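# Stand the clipped cat litter pouch upright mid-table

## Task

Set the cat-litter pouch upright near the centre of the table, one of its wide faces turned toward the robot arms, with space between it and both the pan and the scoop; the clip must finish attached to the pouch and holding it securely; the pan must still be upright at the end; then call finished_scene yourself to close the task.

## Robot and tools

ROBOT AND FRAME. Two arms, left_arm and right_arm, each with a two-finger gripper. All poses, targets and velocities use the scene frame: origin at table-top height, halfway between the arms' nominal bases; +x points out across the table, +z points up, and left_arm sits on the +y side (arm names do not match image left/right). Calibrated base places: left_arm (-0.024, +0.244, 0) m, quat_wxyz (+1.000, 0, 0, 0); right_arm (+0.041, -0.340, 0) m, quat_wxyz (+1.000, 0, 0, +0.012). A gripper's fingers extend along its own +z axis and spread along its y axis. end_effector_position is the spot between the finger pads, roughly 1 cm short of the tips. Reported hand positions and orientations may be wrong by a few centimetres, more when reaching far; friction and weight can also leave a hand a centimetre or so off its command with nothing touching.

ROW LAYOUT. Every motion command uses rows of 16 numbers covering both arms, even if one arm is idle: left_arm x, y, z (metres), qw, qx, qy, qz (quaternion, w first), opening; then the same eight for right_arm. Positions and quaternions are absolute poses in the scene frame, not offsets. Opening runs from -1 (closed) to +1 (fully open, 0.094 m). To keep an arm still, resend its pose from the last result taken before it stopped, plus the opening it should keep; to hold an orientation, repeat one fixed quaternion in every row rather than copying a drifted reading. A 0 in the opening slot is a real command, so resend the current value to leave a gripper alone.

TOOLS.
execute_actions(actions, cameras): actions is a list of actions; each action is a table of 1 to 15 rows, one row per 1/30 s step, and a short table repeats its final row until 15 steps pass. An action is rejected for both arms if any target lies more than 0.6 m from that gripper's current position along any of the gripper's axes; if the first action fails this, or any action is malformed, the whole call is rejected. An empty list just reports state and images.
move(target, speed, blend, opening_speed, blocking, cameras): target is one 16-number row or a list of up to 15 rows (absolute poses, no 0.6 m check). The hands travel in straight lines from their Hand target, all finishing together, capped at 10 s total. speed is m/s per path, 0.002 to 2.9, default 0.25 (rotation up to twice that in rad/s); one value or one per target. blend (m) rounds corners at intermediate targets. opening_speed is the finger rate per second on the -1..+1 scale, at least 0.2. blocking=false returns after about 0.5 s while motion continues; a new move takes over from a running one. Paths ignore obstacles and the other arm; faster moves lag, overshoot and strike harder. Steer around an arm's own base, since passing near it can flip the shoulder posture.
wait(seconds 0 to 10): lets time pass with commands held. stop(): brakes a running move. zoom_image(camera cam_high or cam_low, region [x0, y0, x1, y1] pixels, top-left origin, at most 504x504): closer look at the latest image. read_manual(section "licences"): licence text only. finished_scene(scene): ends the scene irreversibly; pass the current scene number as shown in results.
Cameras: cam_high and cam_low, each 896x504; cameras=[] means none, null or ["all"] means all.

CONTROLLER. Each step the commanded orientation is limited to within 40 degrees of the measured one, and the arm moves by damped inverse kinematics, favouring position. After an action the arm heads for its Hand target line, which may fall short of your command, so send the remainder next. Tiny moves may not start.

RESULTS. Each gives end_effector_position and end_effector_quat_wxyz per arm, Hand target, Tool commands, grip_measured (same -1..+1 scale; empty it reads up to ~2.7 mm wide), Joint positions (last entry is finger opening in metres), Joint velocities (may say within noise or be omitted), joint torques (include arm weight; joints 1 to 3 wrap at ±28 N m; positive means toward larger joint angle), and motor temperatures. move adds a move: line: done (within 10 mm and 2 degrees, at rest), off_target, moving, held (a check withheld a step or the clearance check stopped the path) or fault; limits=paced means a pose was clipped, limits=held means steps were withheld. A MOTOR HOT line appears at 75 °C; at 90 °C the arm folds and idles for the scene; at 100 °C it collapses. Stretched reach, holding loads and pushing at unreachable poses heat motors, even while you deliberate.

GRIPPING. The fingers go where grip_measured would read your command, so touch is not visible in the reading. Roughly 0.05 below the touch reading (more for small, round or soft items) the grip reaches full force, about 50 to 64 N per pad. Close slowly, near the minimum opening_speed, on anything that can squash. Release by commanding well above grip_measured.

AVOID. Dropping things, letting go of moving objects, slamming, hard hits or heavy pushes, any contact or squeeze between the two arms, items leaving the table, and tipping the pan. Loose objects may occasionally get nudged by outside forces. While you think, a running move keeps going.

Each tool is called after "Emit:" as a command line: name --argument value for each argument, lists and objects as JSON in quotes; but a table of rows of numbers goes row by row, as --pt "numbers of a row", without its own name.

## Session

Emit:
execute_actions --actions '[]'

Scene clock: 0.00 s.
left_arm: end_effector_position=(+0.3860, +0.2951, +0.1255) grip_measured=+1.000 end_effector_quat_wxyz=(+0.466, -0.356, +0.808, -0.062) | right_arm: end_effector_position=(+0.1356, -0.1588, +0.1164) grip_measured=+1.000 end_effector_quat_wxyz=(+0.373, -0.231, +0.889, +0.133)
Joint positions: left_arm=[0.032 1.442 0.727 0.108 -0.208 -0.69 0.094] | right_arm=[1.654 0.743 0.521 -0.887 0.697 1 0.094]
Joint velocities: within noise
Joint torques (N m): no reading
Motor temperatures (°C): left_arm=[30 33 35 31 29 30 28] | right_arm=[27 36 33 30 26 27 28]
Heat: left arm: 35 °C; right arm: 36 °C.
Hand target: left_arm +0.3871, +0.2959, +0.1305; +0.471, -0.356, +0.805, -0.061 | right_arm +0.1377, -0.1597, +0.1200; +0.380, -0.228, +0.887, +0.132
Tool commands: left_gripper/opening=+1.0 right_gripper/opening=+1.0

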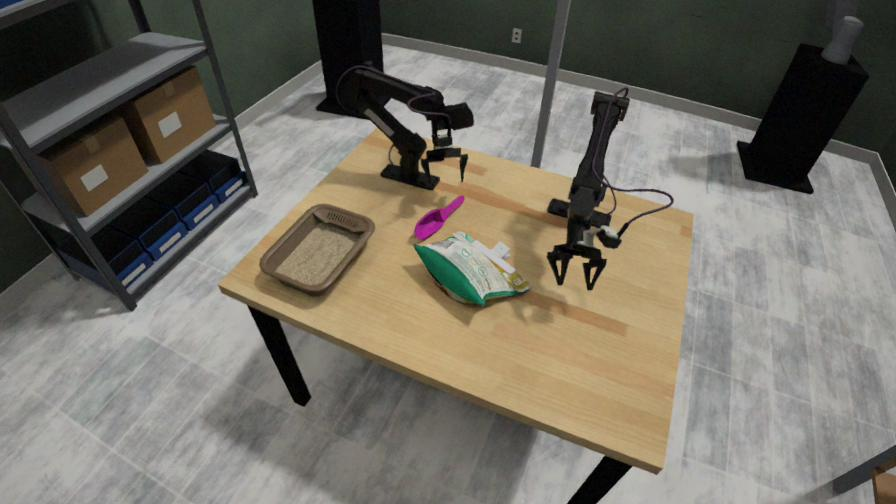

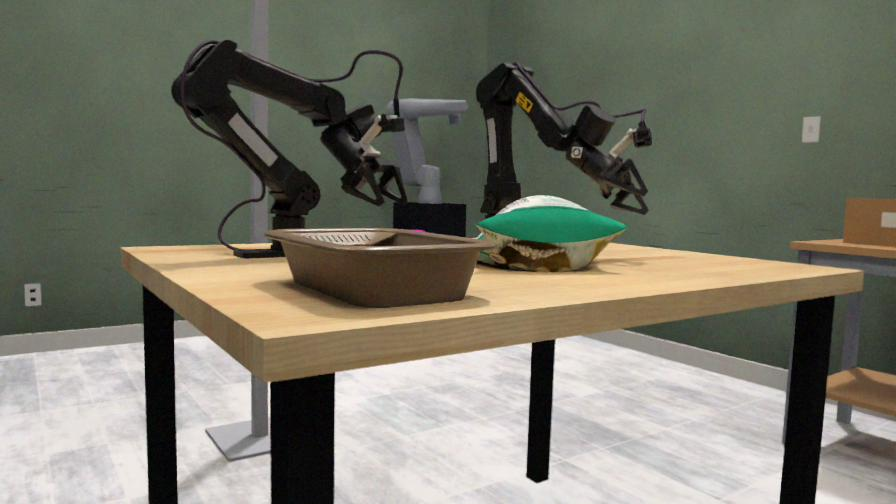

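Emit:
zoom_image --camera "cam_high" --region '[380, 170, 600, 320]'

Emit:
zoom_image --camera "cam_low" --region '[400, 150, 700, 320]'

Emit:
zoom_image --camera "cam_high" --region '[200, 60, 700, 480]'

Scaled by 2.291.

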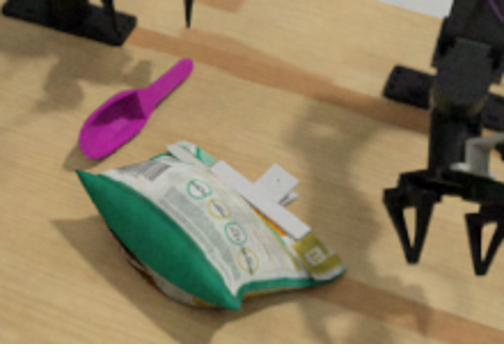

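Scaled by 1.680.

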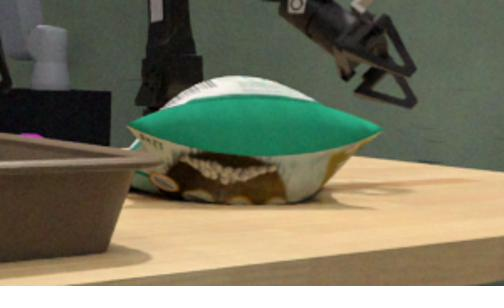

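Scaled by 1.008.

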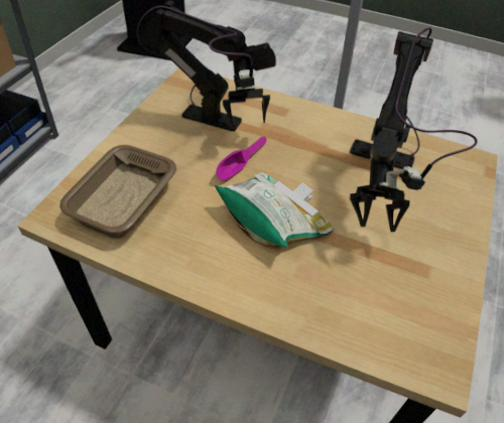

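Emit:
zoom_image --camera "cam_high" --region '[450, 225, 540, 305]'

Emit:
zoom_image --camera "cam_high" --region '[400, 215, 540, 315]'

Emit:
zoom_image --camera "cam_low" --region '[460, 180, 640, 280]'

Scaled by 5.600.

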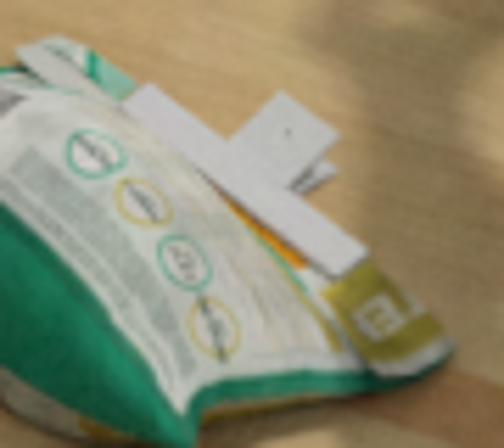

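Scaled by 3.600.

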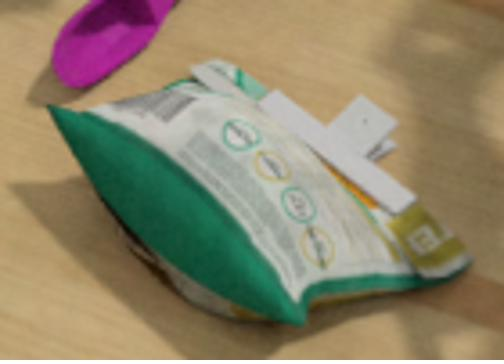

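Scaled by 2.800.

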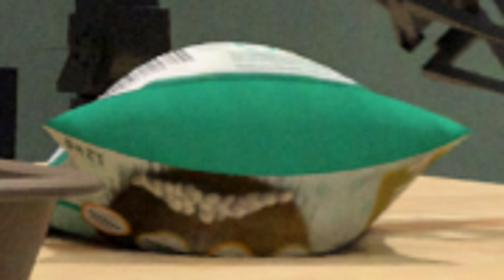

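Emit:
move --target '[0.40, 0.30, 0.10, 0,0,1,0, -1, 0.1377,-0.1597,0.14,0.380,-0.228,0.887,0.132,1]' --speed 0.25

Scene clock: 4.47 s.
left_arm: end_effector_position=(+0.3966, +0.3010, +0.1021) grip_measured=-0.994 end_effector_quat_wxyz=(+0.004, -0.006, +1.000, -0.003) | right_arm: end_effector_position=(+0.1358, -0.1604, +0.1297) grip_measured=+1.000 end_effector_quat_wxyz=(+0.373, -0.232, +0.889, +0.130)
Joint positions: left_arm=[0.135 2.181 2.002 -1.385 0.006 0.124 0] | right_arm=[1.654 0.743 0.575 -0.947 0.697 1 0.094]
Joint torques (N m): left_arm=[-0.43 -9.11 8.47 0.33 -0.11 0.06] | right_arm=[-0.28 0.55 9.14 0.73 0.48 -0.07]
Heat: left arm: 36 °C; right arm: 36 °C.
Hand target: left_arm +0.3999, +0.3000, +0.1000; +0.001, +0.000, +1.000, +0.000 | right_arm +0.1378, -0.1596, +0.1398; +0.380, -0.228, +0.887, +0.132
Off the commanded pose: left_arm 0.004 m, 1 deg | right_arm 0.011 m, 1 deg.
move: off_target (right_arm)

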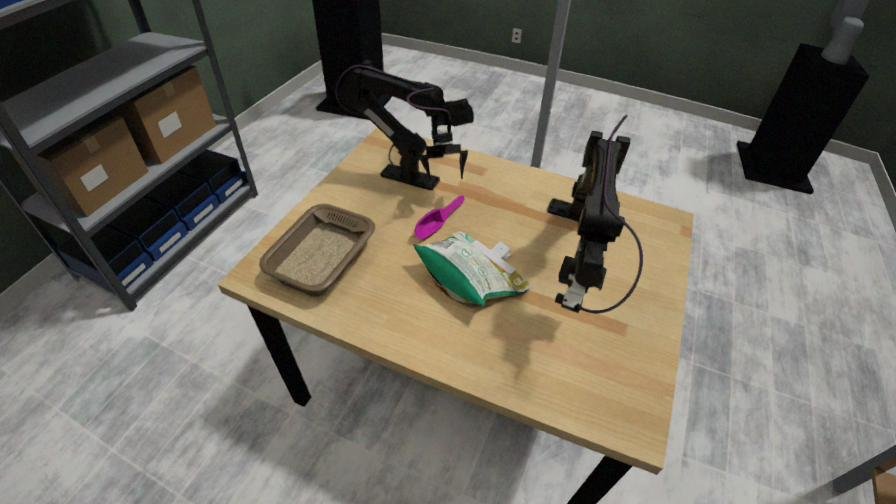

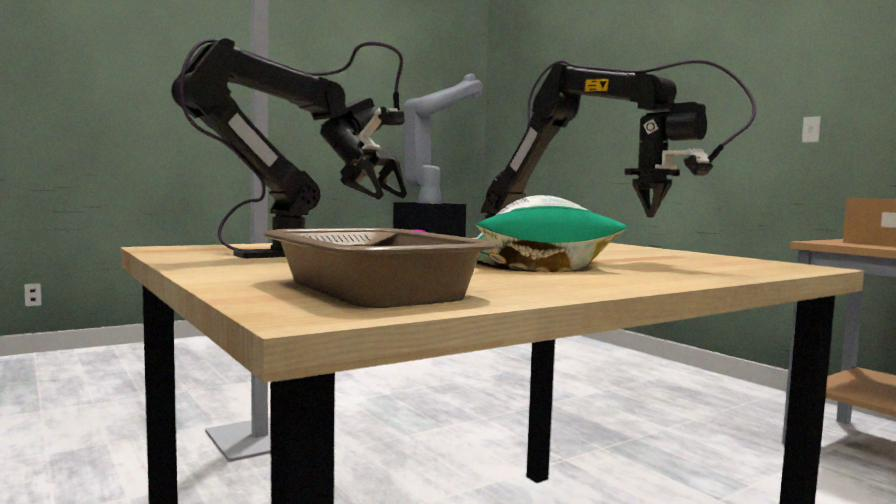

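Emit:
move --target '[0.45, 0.35, 0.06, 0.383,0,0.924,0, -1, 0.35,-0.20,0.20,0.383,0,0.924,0,-1]' --speed 0.25

Emit:
zoom_image --camera "cam_high" --region '[300, 60, 700, 400]'

Emit:
move --target '[0.25, 0.40, 0.06, 0.383,0,0.924,0, -1, 0.25,-0.30,0.20,0.383,0,0.924,0,-1]' --speed 0.25

Emit:
move --target '[0.55, 0.20, 0.12, 0.383,0,0.924,0, -1, 0.5,-0.20,0.20,0.383,0,0.924,0,-1]' --speed 0.25

Scene clock: 7.30 s.
left_arm: end_effector_position=(+0.4500, +0.3502, +0.0529) grip_measured=-0.994 end_effector_quat_wxyz=(+0.373, -0.001, +0.928, +0.002) | right_arm: end_effector_position=(+0.3439, -0.2014, +0.1889) grip_measured=-0.991 end_effector_quat_wxyz=(+0.372, -0.004, +0.928, -0.004)
Joint positions: left_arm=[0.289 1.901 1.097 -0.023 0.195 0.211 0] | right_arm=[0.63 1.234 1.018 -0.707 0.438 0.497 0]
Joint torques (N m): left_arm=[0.34 -10.24 5.71 1.79 0.16 -0.02] | right_arm=[-0.7 -3.51 9.43 1.23 0.19 -0.12]
Heat: left arm: 37 °C; right arm: 36 °C.
Hand target: left_arm +0.4500, +0.3500, +0.0599; +0.383, +0.000, +0.924, +0.000 | right_arm +0.3497, -0.2001, +0.1999; +0.383, +0.000, +0.924, +0.000
Off the commanded pose: left_arm 0.007 m, 1 deg | right_arm 0.013 m, 1 deg.
move: off_target (right_arm)

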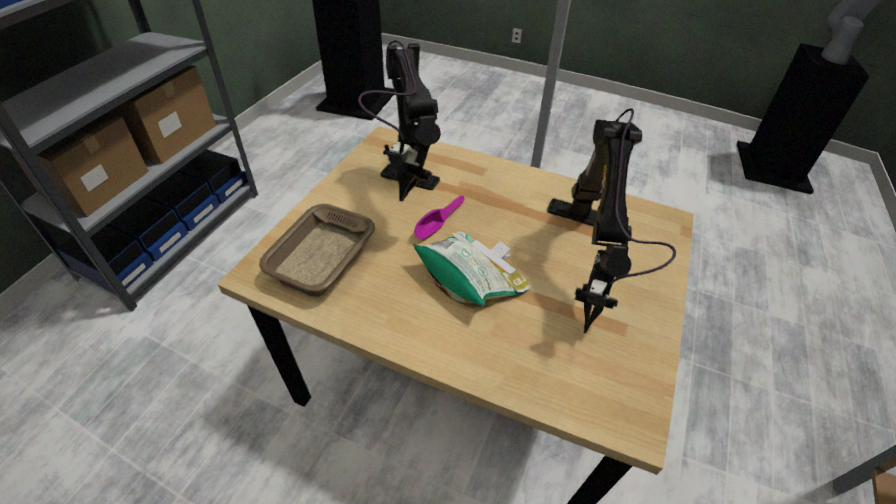

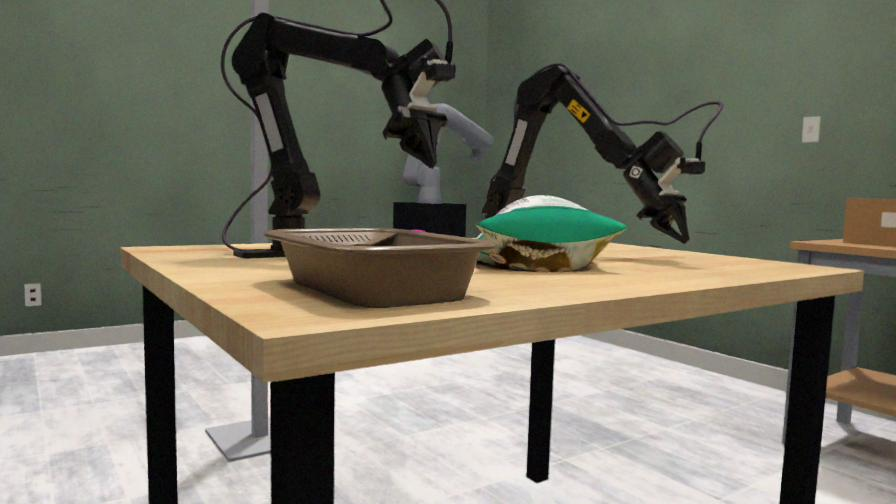

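Scaled by 1.260.

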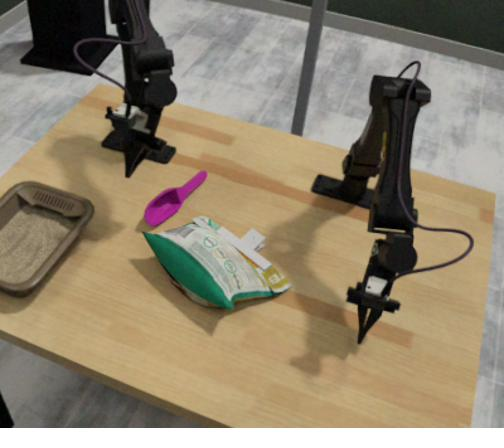

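Scene clock: 9.07 s.
left_arm: end_effector_position=(+0.2516, +0.4032, +0.0566) grip_measured=-0.994 end_effector_quat_wxyz=(+0.379, -0.003, +0.925, +0.005) | right_arm: end_effector_position=(+0.2545, -0.2968, +0.2099) grip_measured=-0.991 end_effector_quat_wxyz=(+0.395, +0.003, +0.919, +0.007)
Joint positions: left_arm=[0.802 1.36 0.554 -0.157 0.519 0.63 0] | right_arm=[0.417 0.672 0.84 -0.973 0.305 0.324 0]
Joint torques (N m): left_arm=[0.5 -5.05 6.19 1.25 0.44 0.07] | right_arm=[-0.76 0.29 4.79 1.28 0.07 -0.12]
Heat: left arm: 37 °C; right arm: 36 °C.
Hand target: left_arm +0.2502, +0.4001, +0.0600; +0.383, +0.000, +0.924, +0.000 | right_arm +0.2501, -0.2999, +0.2002; +0.383, +0.000, +0.924, +0.000
Off the commanded pose: left_arm 0.005 m, 1 deg | right_arm 0.011 m, 2 deg.
move: off_target (right_arm)

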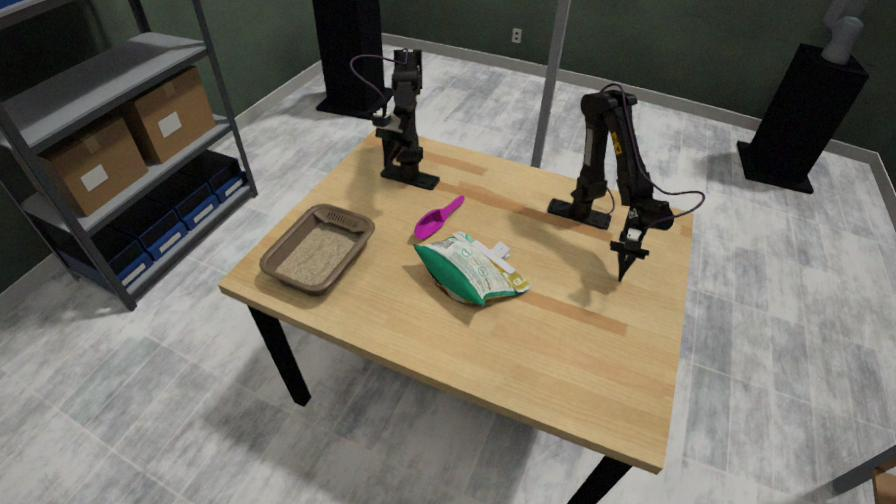

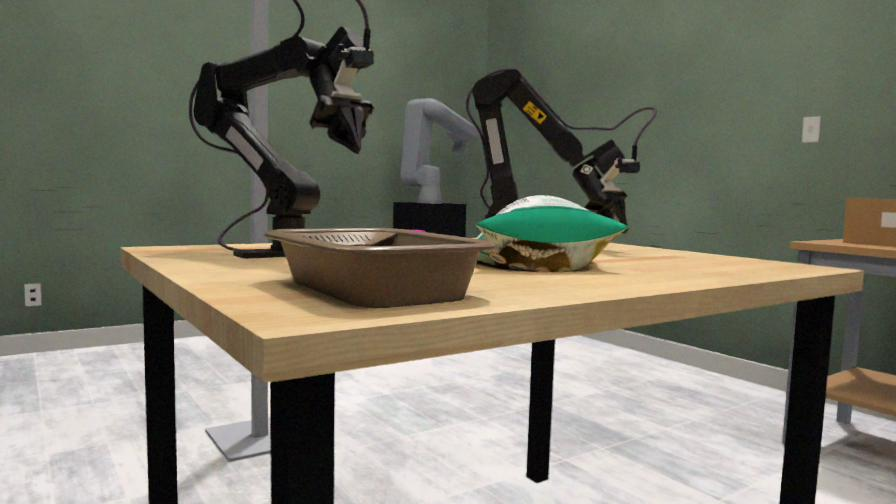

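Scene clock: 11.47 s.
left_arm: end_effector_position=(+0.5450, +0.1966, +0.1229) grip_measured=-0.994 end_effector_quat_wxyz=(+0.387, +0.006, +0.922, -0.004) | right_arm: end_effector_position=(+0.4935, -0.1990, +0.1929) grip_measured=-0.991 end_effector_quat_wxyz=(+0.378, -0.002, +0.926, -0.001)
Joint positions: left_arm=[-0.105 2.075 1.625 -0.329 -0.062 -0.065 0] | right_arm=[0.378 1.715 1.446 -0.569 0.277 0.292 0]
Joint torques (N m): left_arm=[0.55 -9.21 10.03 1.56 -0.12 -0.05] | right_arm=[-0.55 -7.71 9.52 1.32 0.1 -0.11]
Heat: left arm: 37 °C; right arm: 36 °C.
Hand target: left_arm +0.5498, +0.2000, +0.1199; +0.383, +0.000, +0.924, +0.000 | right_arm +0.4997, -0.2002, +0.2000; +0.383, +0.000, +0.924, +0.000
Off the commanded pose: left_arm 0.007 m, 1 deg | right_arm 0.010 m, 1 deg.
move: done

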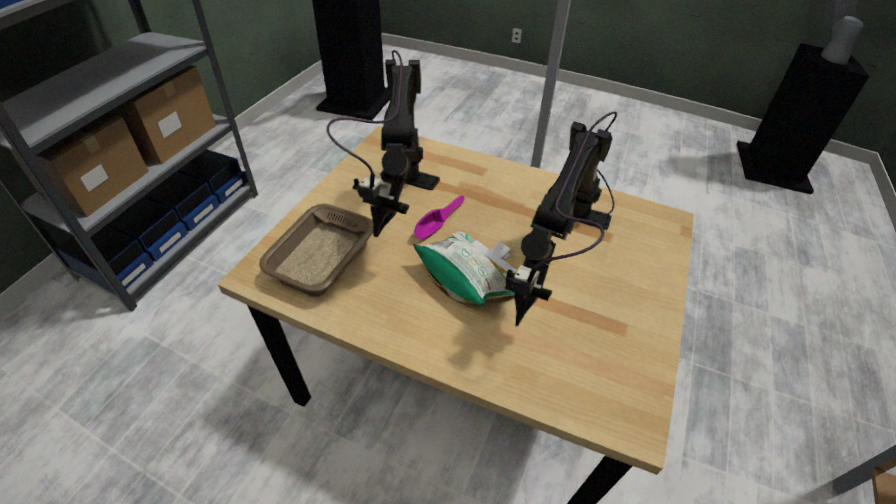

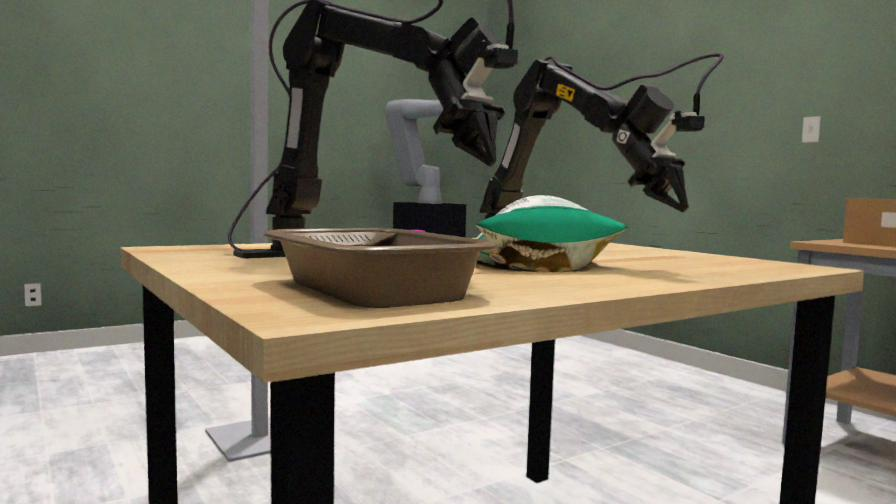

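Emit:
move --pt "0.45 0.28 0.18 0.120 -0.1484 0.7628 -0.6177 0.3 0.35 -0.18 0.25 0.4567 -0.6286 0.5091 -0.3699 0.3" --pt "0.331 0.243 0.14 0.120 -0.1484 0.7628 -0.6177 0.3 0.19 -0.07 0.16 0.4567 -0.6286 0.5091 -0.3699 0.3" --speed 0.25

Scene clock: 23.83 s.
left_arm: end_effector_position=(+0.3306, +0.2418, +0.1315) grip_measured=+0.299 end_effector_quat_wxyz=(+0.097, -0.163, +0.760, -0.621) | right_arm: end_effector_position=(+0.1900, -0.0750, +0.1513) grip_measured=+0.298 end_effector_quat_wxyz=(-0.447, +0.640, -0.503, +0.370)
Joint positions: left_arm=[0.499 2.082 1.344 -1.389 1.322 0.513 0.061] | right_arm=[1.611 1.389 0.722 -0.497 1.208 -0.457 0.061]
Joint torques (N m): left_arm=[0.13 -11.25 4.49 -0.17 0.63 0.13] | right_arm=[0.27 -3.67 8.29 0.64 0.72 0.2]
Motor temperatures (°C): left_arm=[30 40 40 32 29 30 28] | right_arm=[27 38 36 33 26 27 28]
Heat: left arm: 40 °C; right arm: 38 °C.
Hand target: left_arm +0.3310, +0.2430, +0.1399; +0.119, -0.148, +0.763, -0.618 | right_arm +0.1900, -0.0701, +0.1599; -0.457, +0.629, -0.509, +0.369
Off the commanded pose: left_arm 0.009 m, 3 deg | right_arm 0.010 m, 2 deg.
move: off_target (left_arm)

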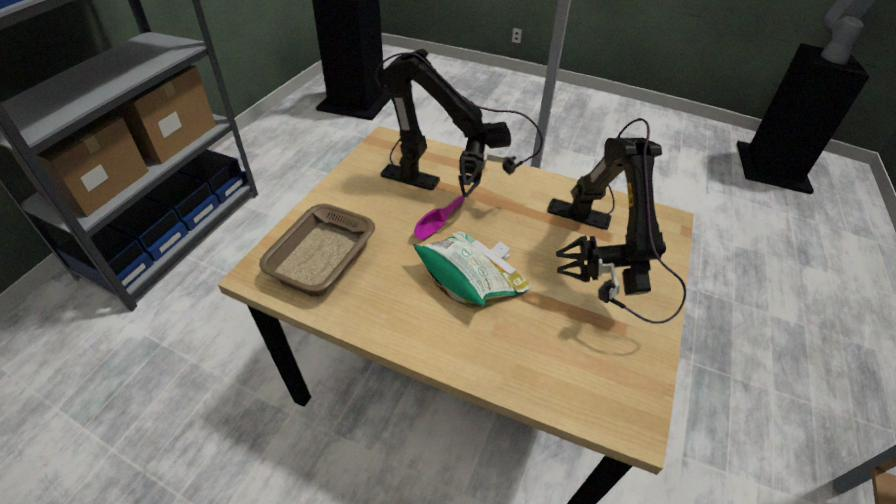

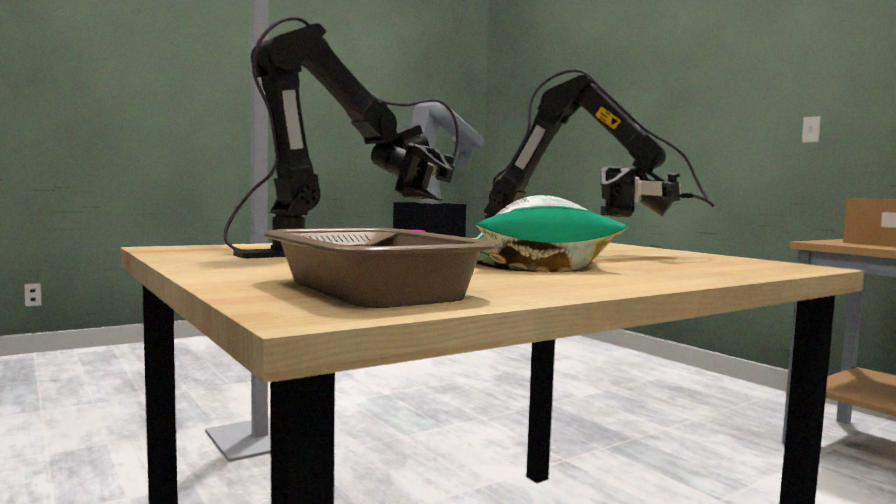

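Emit:
move --target '[0.331,0.243,0.074,0.120,-0.1484,0.7628,-0.6177,0.3, 0.20,-0.067,0.085,0.4567,-0.6286,0.5091,-0.3699,0.3]' --speed 0.2

Emit:
zoom_image --camera "cam_high" --region '[400, 150, 640, 310]'

Scene clock: 25.47 s.
left_arm: end_effector_position=(+0.3308, +0.2420, +0.0757) grip_measured=+0.299 end_effector_quat_wxyz=(+0.112, -0.148, +0.766, -0.616) | right_arm: end_effector_position=(+0.1972, -0.0620, +0.0870) grip_measured=+0.298 end_effector_quat_wxyz=(-0.457, +0.633, -0.506, +0.367)
Joint positions: left_arm=[0.499 2.185 1.262 -1.168 1.319 0.524 0.061] | right_arm=[1.58 1.602 0.576 -0.032 1.203 -0.546 0.061]
Joint torques (N m): left_arm=[0.4 -9.13 3.59 -0.11 0.66 0.06] | right_arm=[-0.73 -5.24 3.6 0.99 0.52 -0.01]
Heat: left arm: 40 °C; right arm: 38 °C.
Hand target: left_arm +0.3309, +0.2430, +0.0741; +0.120, -0.148, +0.763, -0.618 | right_arm +0.1999, -0.0670, +0.0850; -0.456, +0.629, -0.510, +0.370
Off the commanded pose: left_arm 0.002 m, 1 deg | right_arm 0.006 m, 1 deg.
move: done

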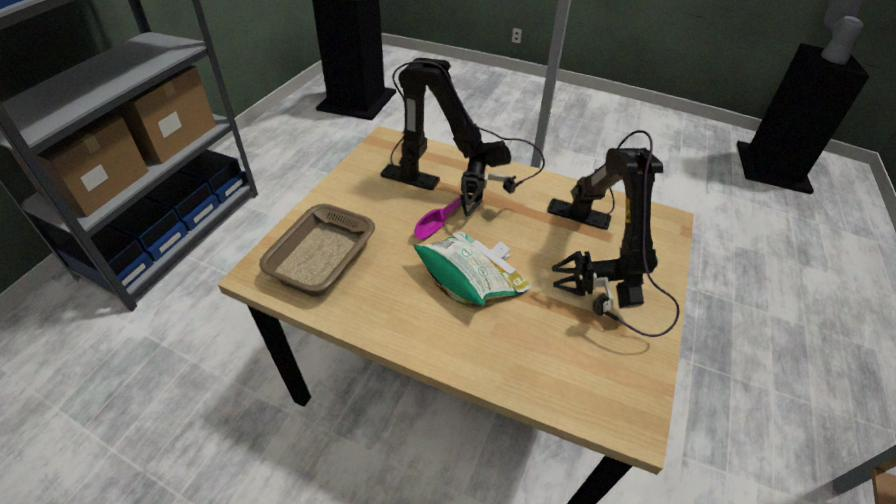

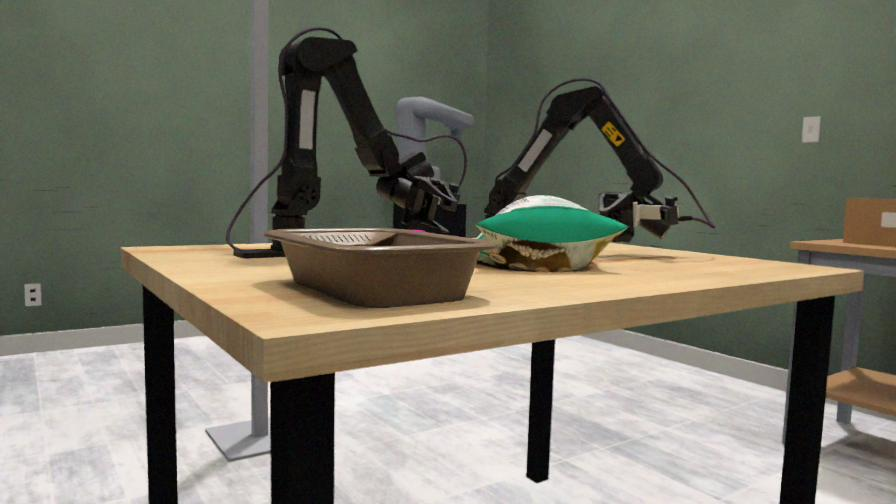

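Scaled by 2.100.

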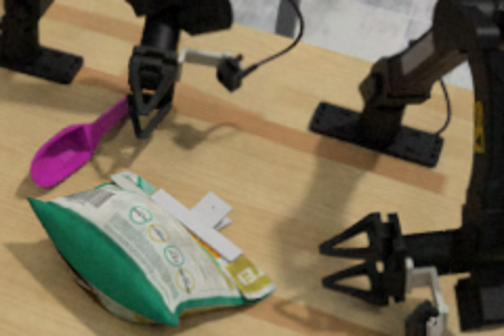

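Emit:
move --target '[0.361,0.170,0.052,0.120,-0.1484,0.7628,-0.6177,0.3, 0.268,-0.054,0.058,0.4567,-0.6286,0.5091,-0.3699,0.3]' --speed 0.12

Emit:
zoom_image --camera "cam_high" --region '[420, 190, 580, 310]'

Emit:
zoom_image --camera "cam_low" --region '[420, 170, 700, 290]'

Scene clock: 28.07 s.
left_arm: end_effector_position=(+0.3607, +0.1720, +0.0462) grip_measured=+0.299 end_effector_quat_wxyz=(+0.107, -0.159, +0.759, -0.622) | right_arm: end_effector_position=(+0.2675, -0.0487, +0.0653) grip_measured=+0.298 end_effector_quat_wxyz=(-0.463, +0.626, -0.508, +0.368)
Joint positions: left_arm=[0.271 2.091 0.919 0.067 1.341 -0.513 0.061] | right_arm=[1.309 1.782 0.508 0.653 1.029 -1.01 0.061]
Joint torques (N m): left_arm=[-0.46 -10.82 3.92 1.17 0.38 0.08] | right_arm=[-0.54 -5.15 3.14 1.49 0.24 0.02]
Heat: left arm: 41 °C; right arm: 38 °C.
Hand target: left_arm +0.3610, +0.1701, +0.0521; +0.119, -0.147, +0.763, -0.618 | right_arm +0.2679, -0.0540, +0.0581; -0.457, +0.629, -0.509, +0.370
Off the commanded pose: left_arm 0.006 m, 2 deg | right_arm 0.009 m, 1 deg.
move: done

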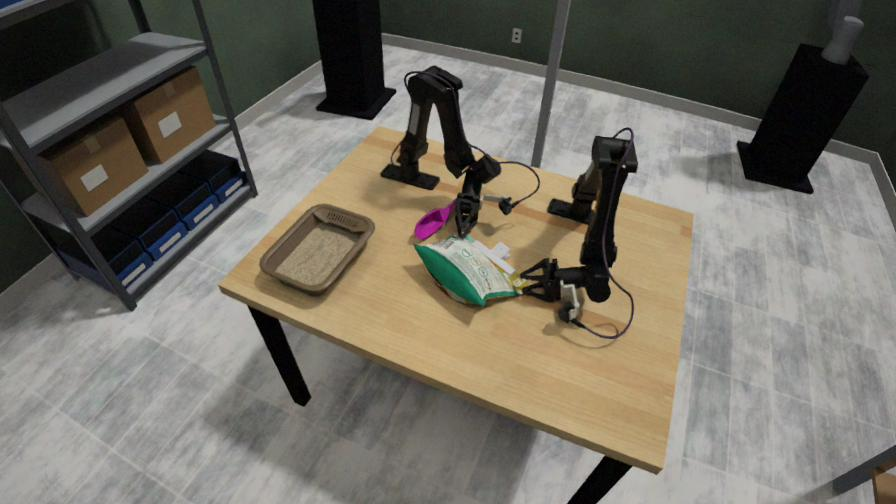

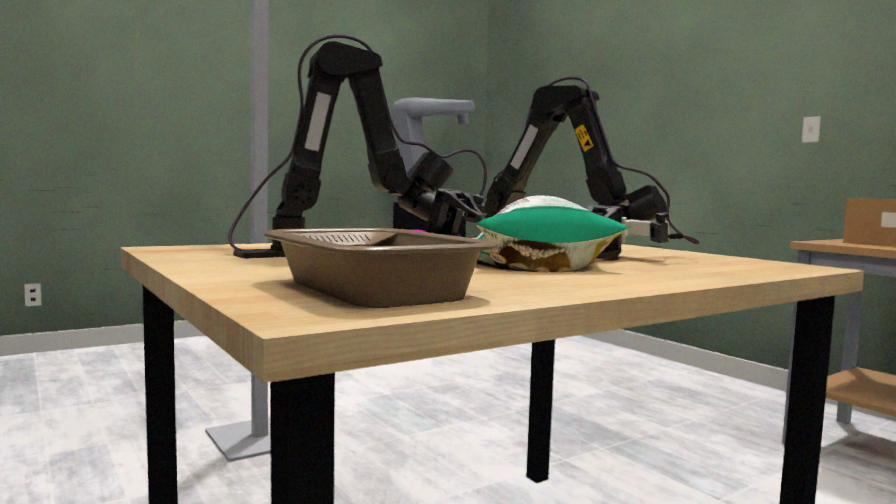

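Scaled by 3.150.

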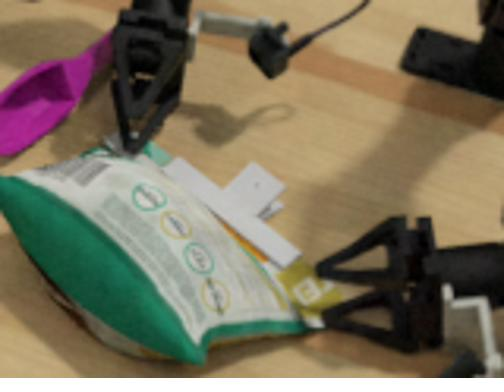

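Scaled by 1.800.

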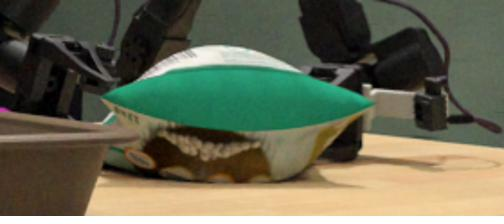

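Emit:
move --target '[0.377,0.150,0.050,0.120,-0.1484,0.7628,-0.6177,0.3, 0.300,-0.045,0.047,0.4567,-0.6286,0.5091,-0.3699,0.3]' --speed 0.06

Emit:
zoom_image --camera "cam_high" --region '[420, 190, 580, 310]'

Emit:
zoom_image --camera "cam_low" --region '[420, 170, 700, 290]'

Scene clock: 29.87 s.
left_arm: end_effector_position=(+0.3791, +0.1543, +0.0568) grip_measured=+0.299 end_effector_quat_wxyz=(+0.121, -0.146, +0.757, -0.625) | right_arm: end_effector_position=(+0.2910, -0.0465, +0.0488) grip_measured=+0.298 end_effector_quat_wxyz=(-0.457, +0.636, -0.500, +0.370)
Joint positions: left_arm=[0.209 2.091 0.906 0.341 1.314 -0.742 0.061] | right_arm=[1.223 1.889 0.516 0.817 0.947 -1.117 0.061]
Joint torques (N m): left_arm=[-1.07 -8.27 3.92 1.32 0.16 0.09] | right_arm=[-2.28 -5.19 5.67 1.51 0.11 0.06]
Heat: left arm: 41 °C; right arm: 38 °C.
Hand target: left_arm +0.3769, +0.1501, +0.0501; +0.120, -0.148, +0.763, -0.618 | right_arm +0.2997, -0.0454, +0.0471; -0.457, +0.629, -0.509, +0.370
Off the commanded pose: left_arm 0.008 m, 1 deg | right_arm 0.009 m, 1 deg.
move: done

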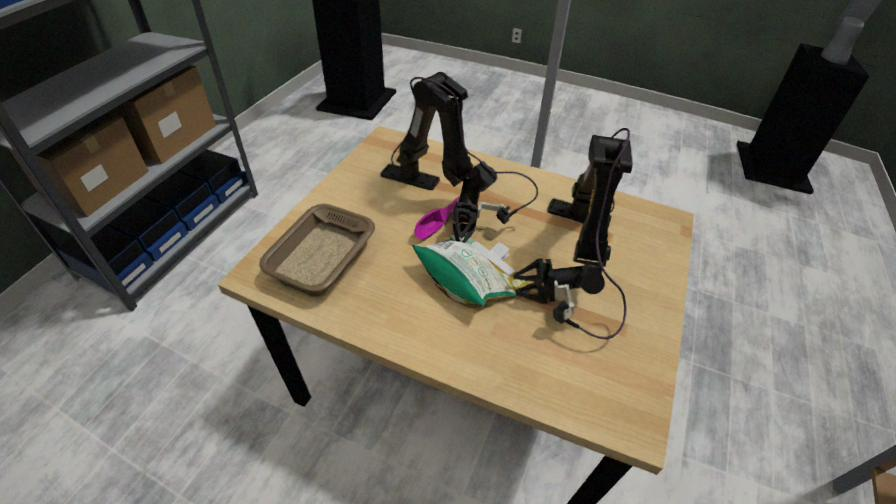

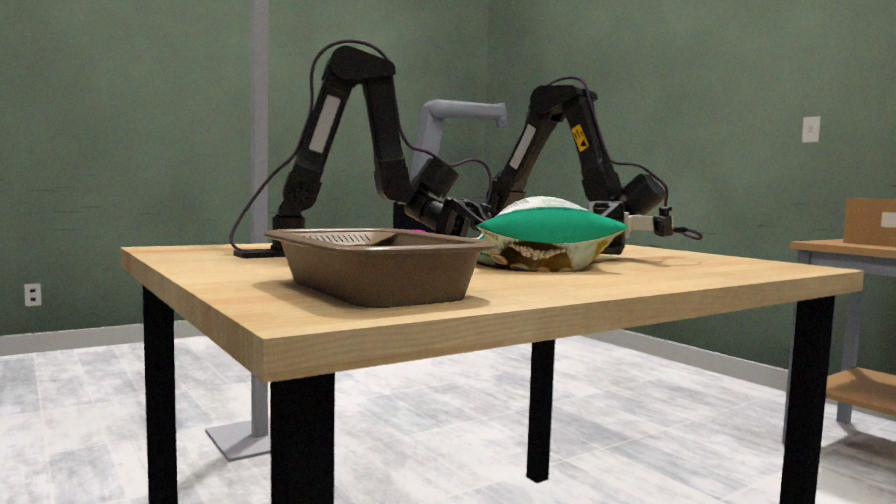

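Scaled by 3.150.

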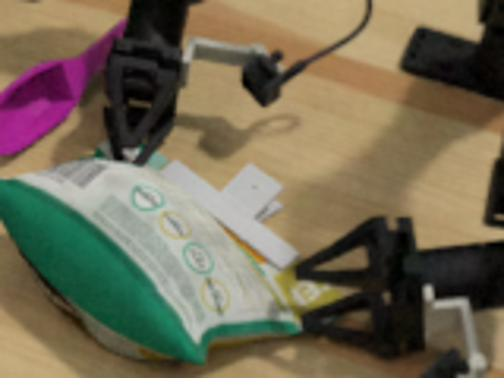

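Scaled by 1.800.

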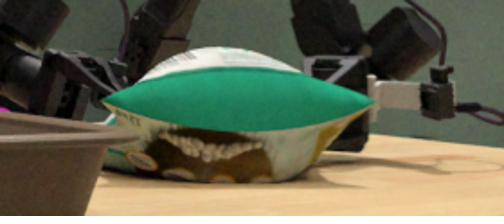

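Emit:
move --pt "0.357 0.202 0.062 0.1026 -0.1610 0.8278 -0.5273 0.3 0.240 -0.057 0.066 0.4175 -0.6554 0.5308 -0.3381 0.3" --pt "0.357 0.202 0.060 0.1026 -0.1610 0.8278 -0.5273 -0.1 0.240 -0.057 0.062 0.4175 -0.6554 0.5308 -0.3381 -0.1" --speed 0.12

Emit:
zoom_image --camera "cam_high" --region '[420, 190, 580, 310]'

Scene clock: 32.90 s.
left_arm: end_effector_position=(+0.3517, +0.1994, +0.0541) grip_measured=-0.098 end_effector_quat_wxyz=(+0.093, -0.169, +0.828, -0.527) | right_arm: end_effector_position=(+0.2394, -0.0636, +0.0532) grip_measured=-0.098 end_effector_quat_wxyz=(-0.406, +0.666, -0.524, +0.341)
Joint positions: left_arm=[0.318 1.998 1.076 -0.527 1.126 -0.162 0.042] | right_arm=[1.373 1.66 0.541 0.199 0.988 -0.77 0.042]
Joint torques (N m): left_arm=[0.35 -8.5 7.16 0.5 0.61 0.11] | right_arm=[0.49 -6.2 6.56 0.94 0.53 0.09]
Heat: left arm: 40 °C; right arm: 38 °C.
Hand target: left_arm +0.3569, +0.2020, +0.0601; +0.103, -0.161, +0.828, -0.527 | right_arm +0.2400, -0.0572, +0.0620; -0.418, +0.655, -0.531, +0.338
Off the commanded pose: left_arm 0.008 m, 1 deg | right_arm 0.011 m, 2 deg.
move: off_target (right_arm); target 2's new opening was sent with right_arm's hand 0.011 m and 2 deg from that target

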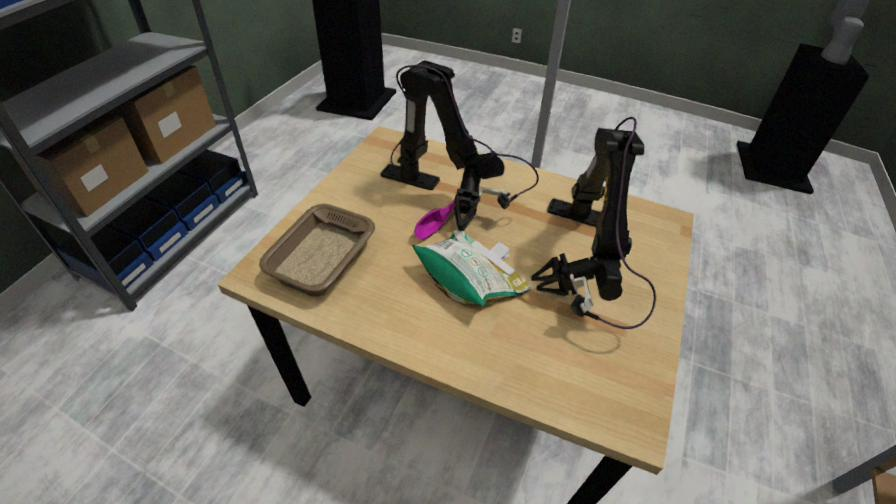

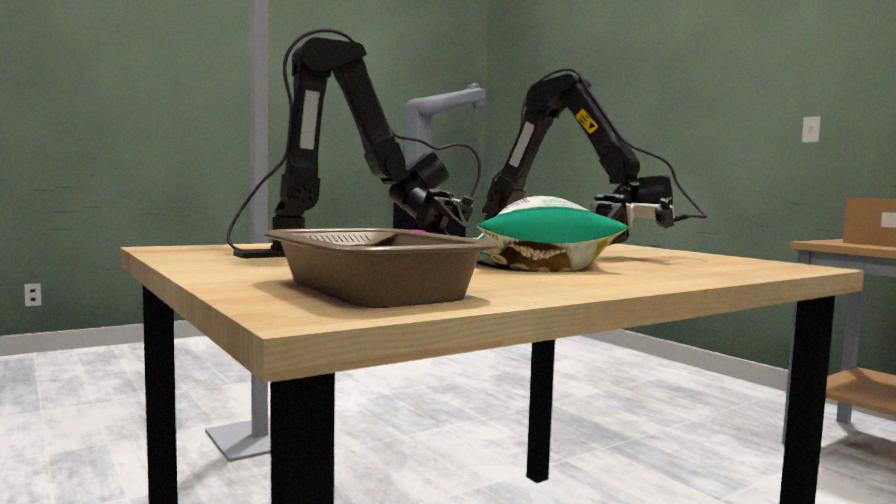

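Scaled by 3.150.

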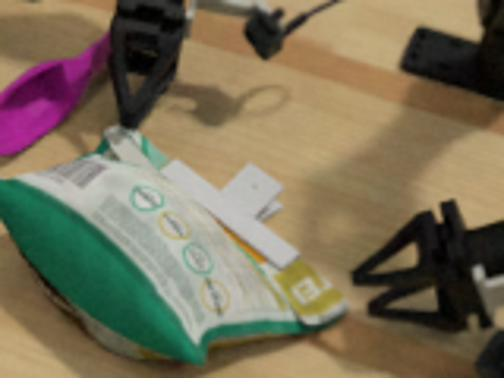

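Emit:
move --pt "0.353 0.21 0.048 0.1026 -0.1610 0.8278 -0.5273 -0.1 0.21 -0.061 0.056 0.4175 -0.6554 0.5308 -0.3381 -0.1" --pt "0.357 0.180 0.042 0.1026 -0.1610 0.8278 -0.5273 -0.1 0.225 -0.057 0.045 0.4175 -0.6554 0.5308 -0.3381 -0.1" --speed 0.1

Emit:
zoom_image --camera "cam_high" --region '[420, 190, 580, 310]'

Scene clock: 35.20 s.
left_arm: end_effector_position=(+0.3573, +0.1790, +0.0402) grip_measured=-0.098 end_effector_quat_wxyz=(+0.095, -0.164, +0.829, -0.527) | right_arm: end_effector_position=(+0.2226, -0.0623, +0.0436) grip_measured=-0.098 end_effector_quat_wxyz=(-0.412, +0.662, -0.525, +0.341)
Joint positions: left_arm=[0.254 2.012 1.016 -0.328 1.114 -0.291 0.042] | right_arm=[1.445 1.705 0.541 0.167 1.037 -0.665 0.042]
Joint torques (N m): left_arm=[0.31 -9.11 4.34 0.96 0.61 0] | right_arm=[-0.53 -4.78 5.67 1.13 0.45 0.07]
Heat: left arm: 40 °C; right arm: 38 °C.
Hand target: left_arm +0.3570, +0.1800, +0.0420; +0.102, -0.161, +0.828, -0.527 | right_arm +0.2249, -0.0572, +0.0451; -0.417, +0.655, -0.531, +0.338
Off the commanded pose: left_arm 0.002 m, 1 deg | right_arm 0.006 m, 1 deg.
move: done

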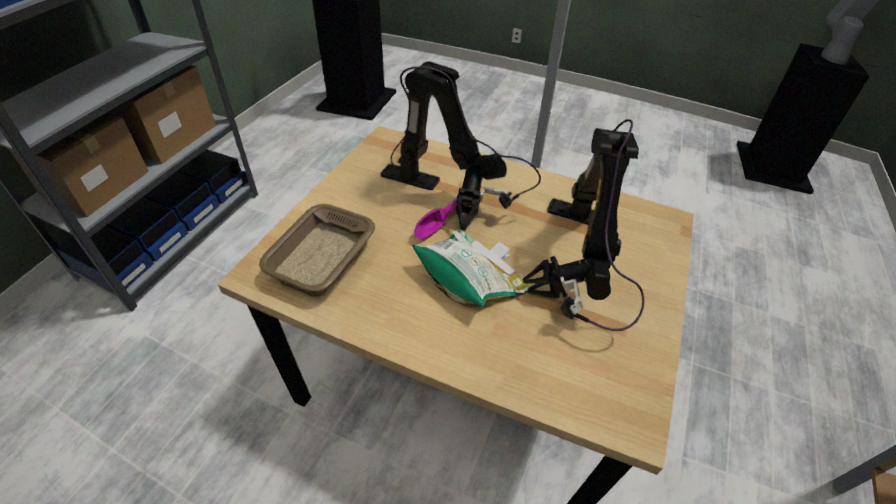

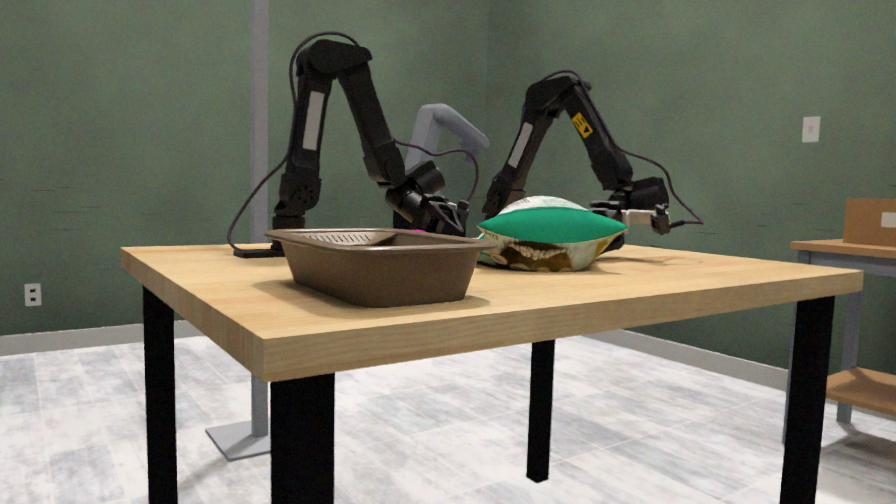

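Scaled by 3.150.

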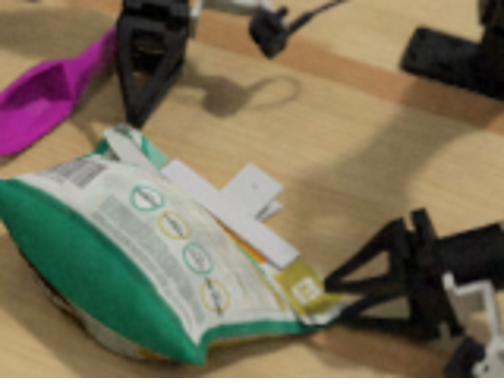

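Emit:
zoom_image --camera "cam_high" --region '[500, 255, 570, 305]'

Emit:
zoom_image --camera "cam_high" --region '[440, 210, 510, 260]'

Emit:
zoom_image --camera "cam_low" --region '[560, 190, 700, 270]'

Scaled by 7.200.

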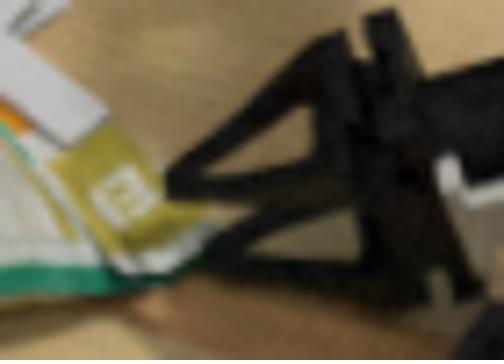

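Scaled by 7.200.

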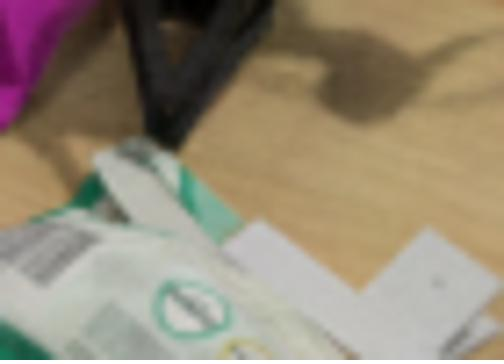

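Scaled by 3.600.

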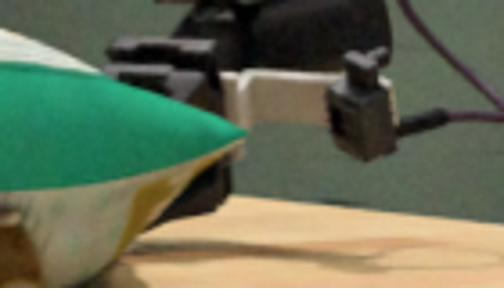

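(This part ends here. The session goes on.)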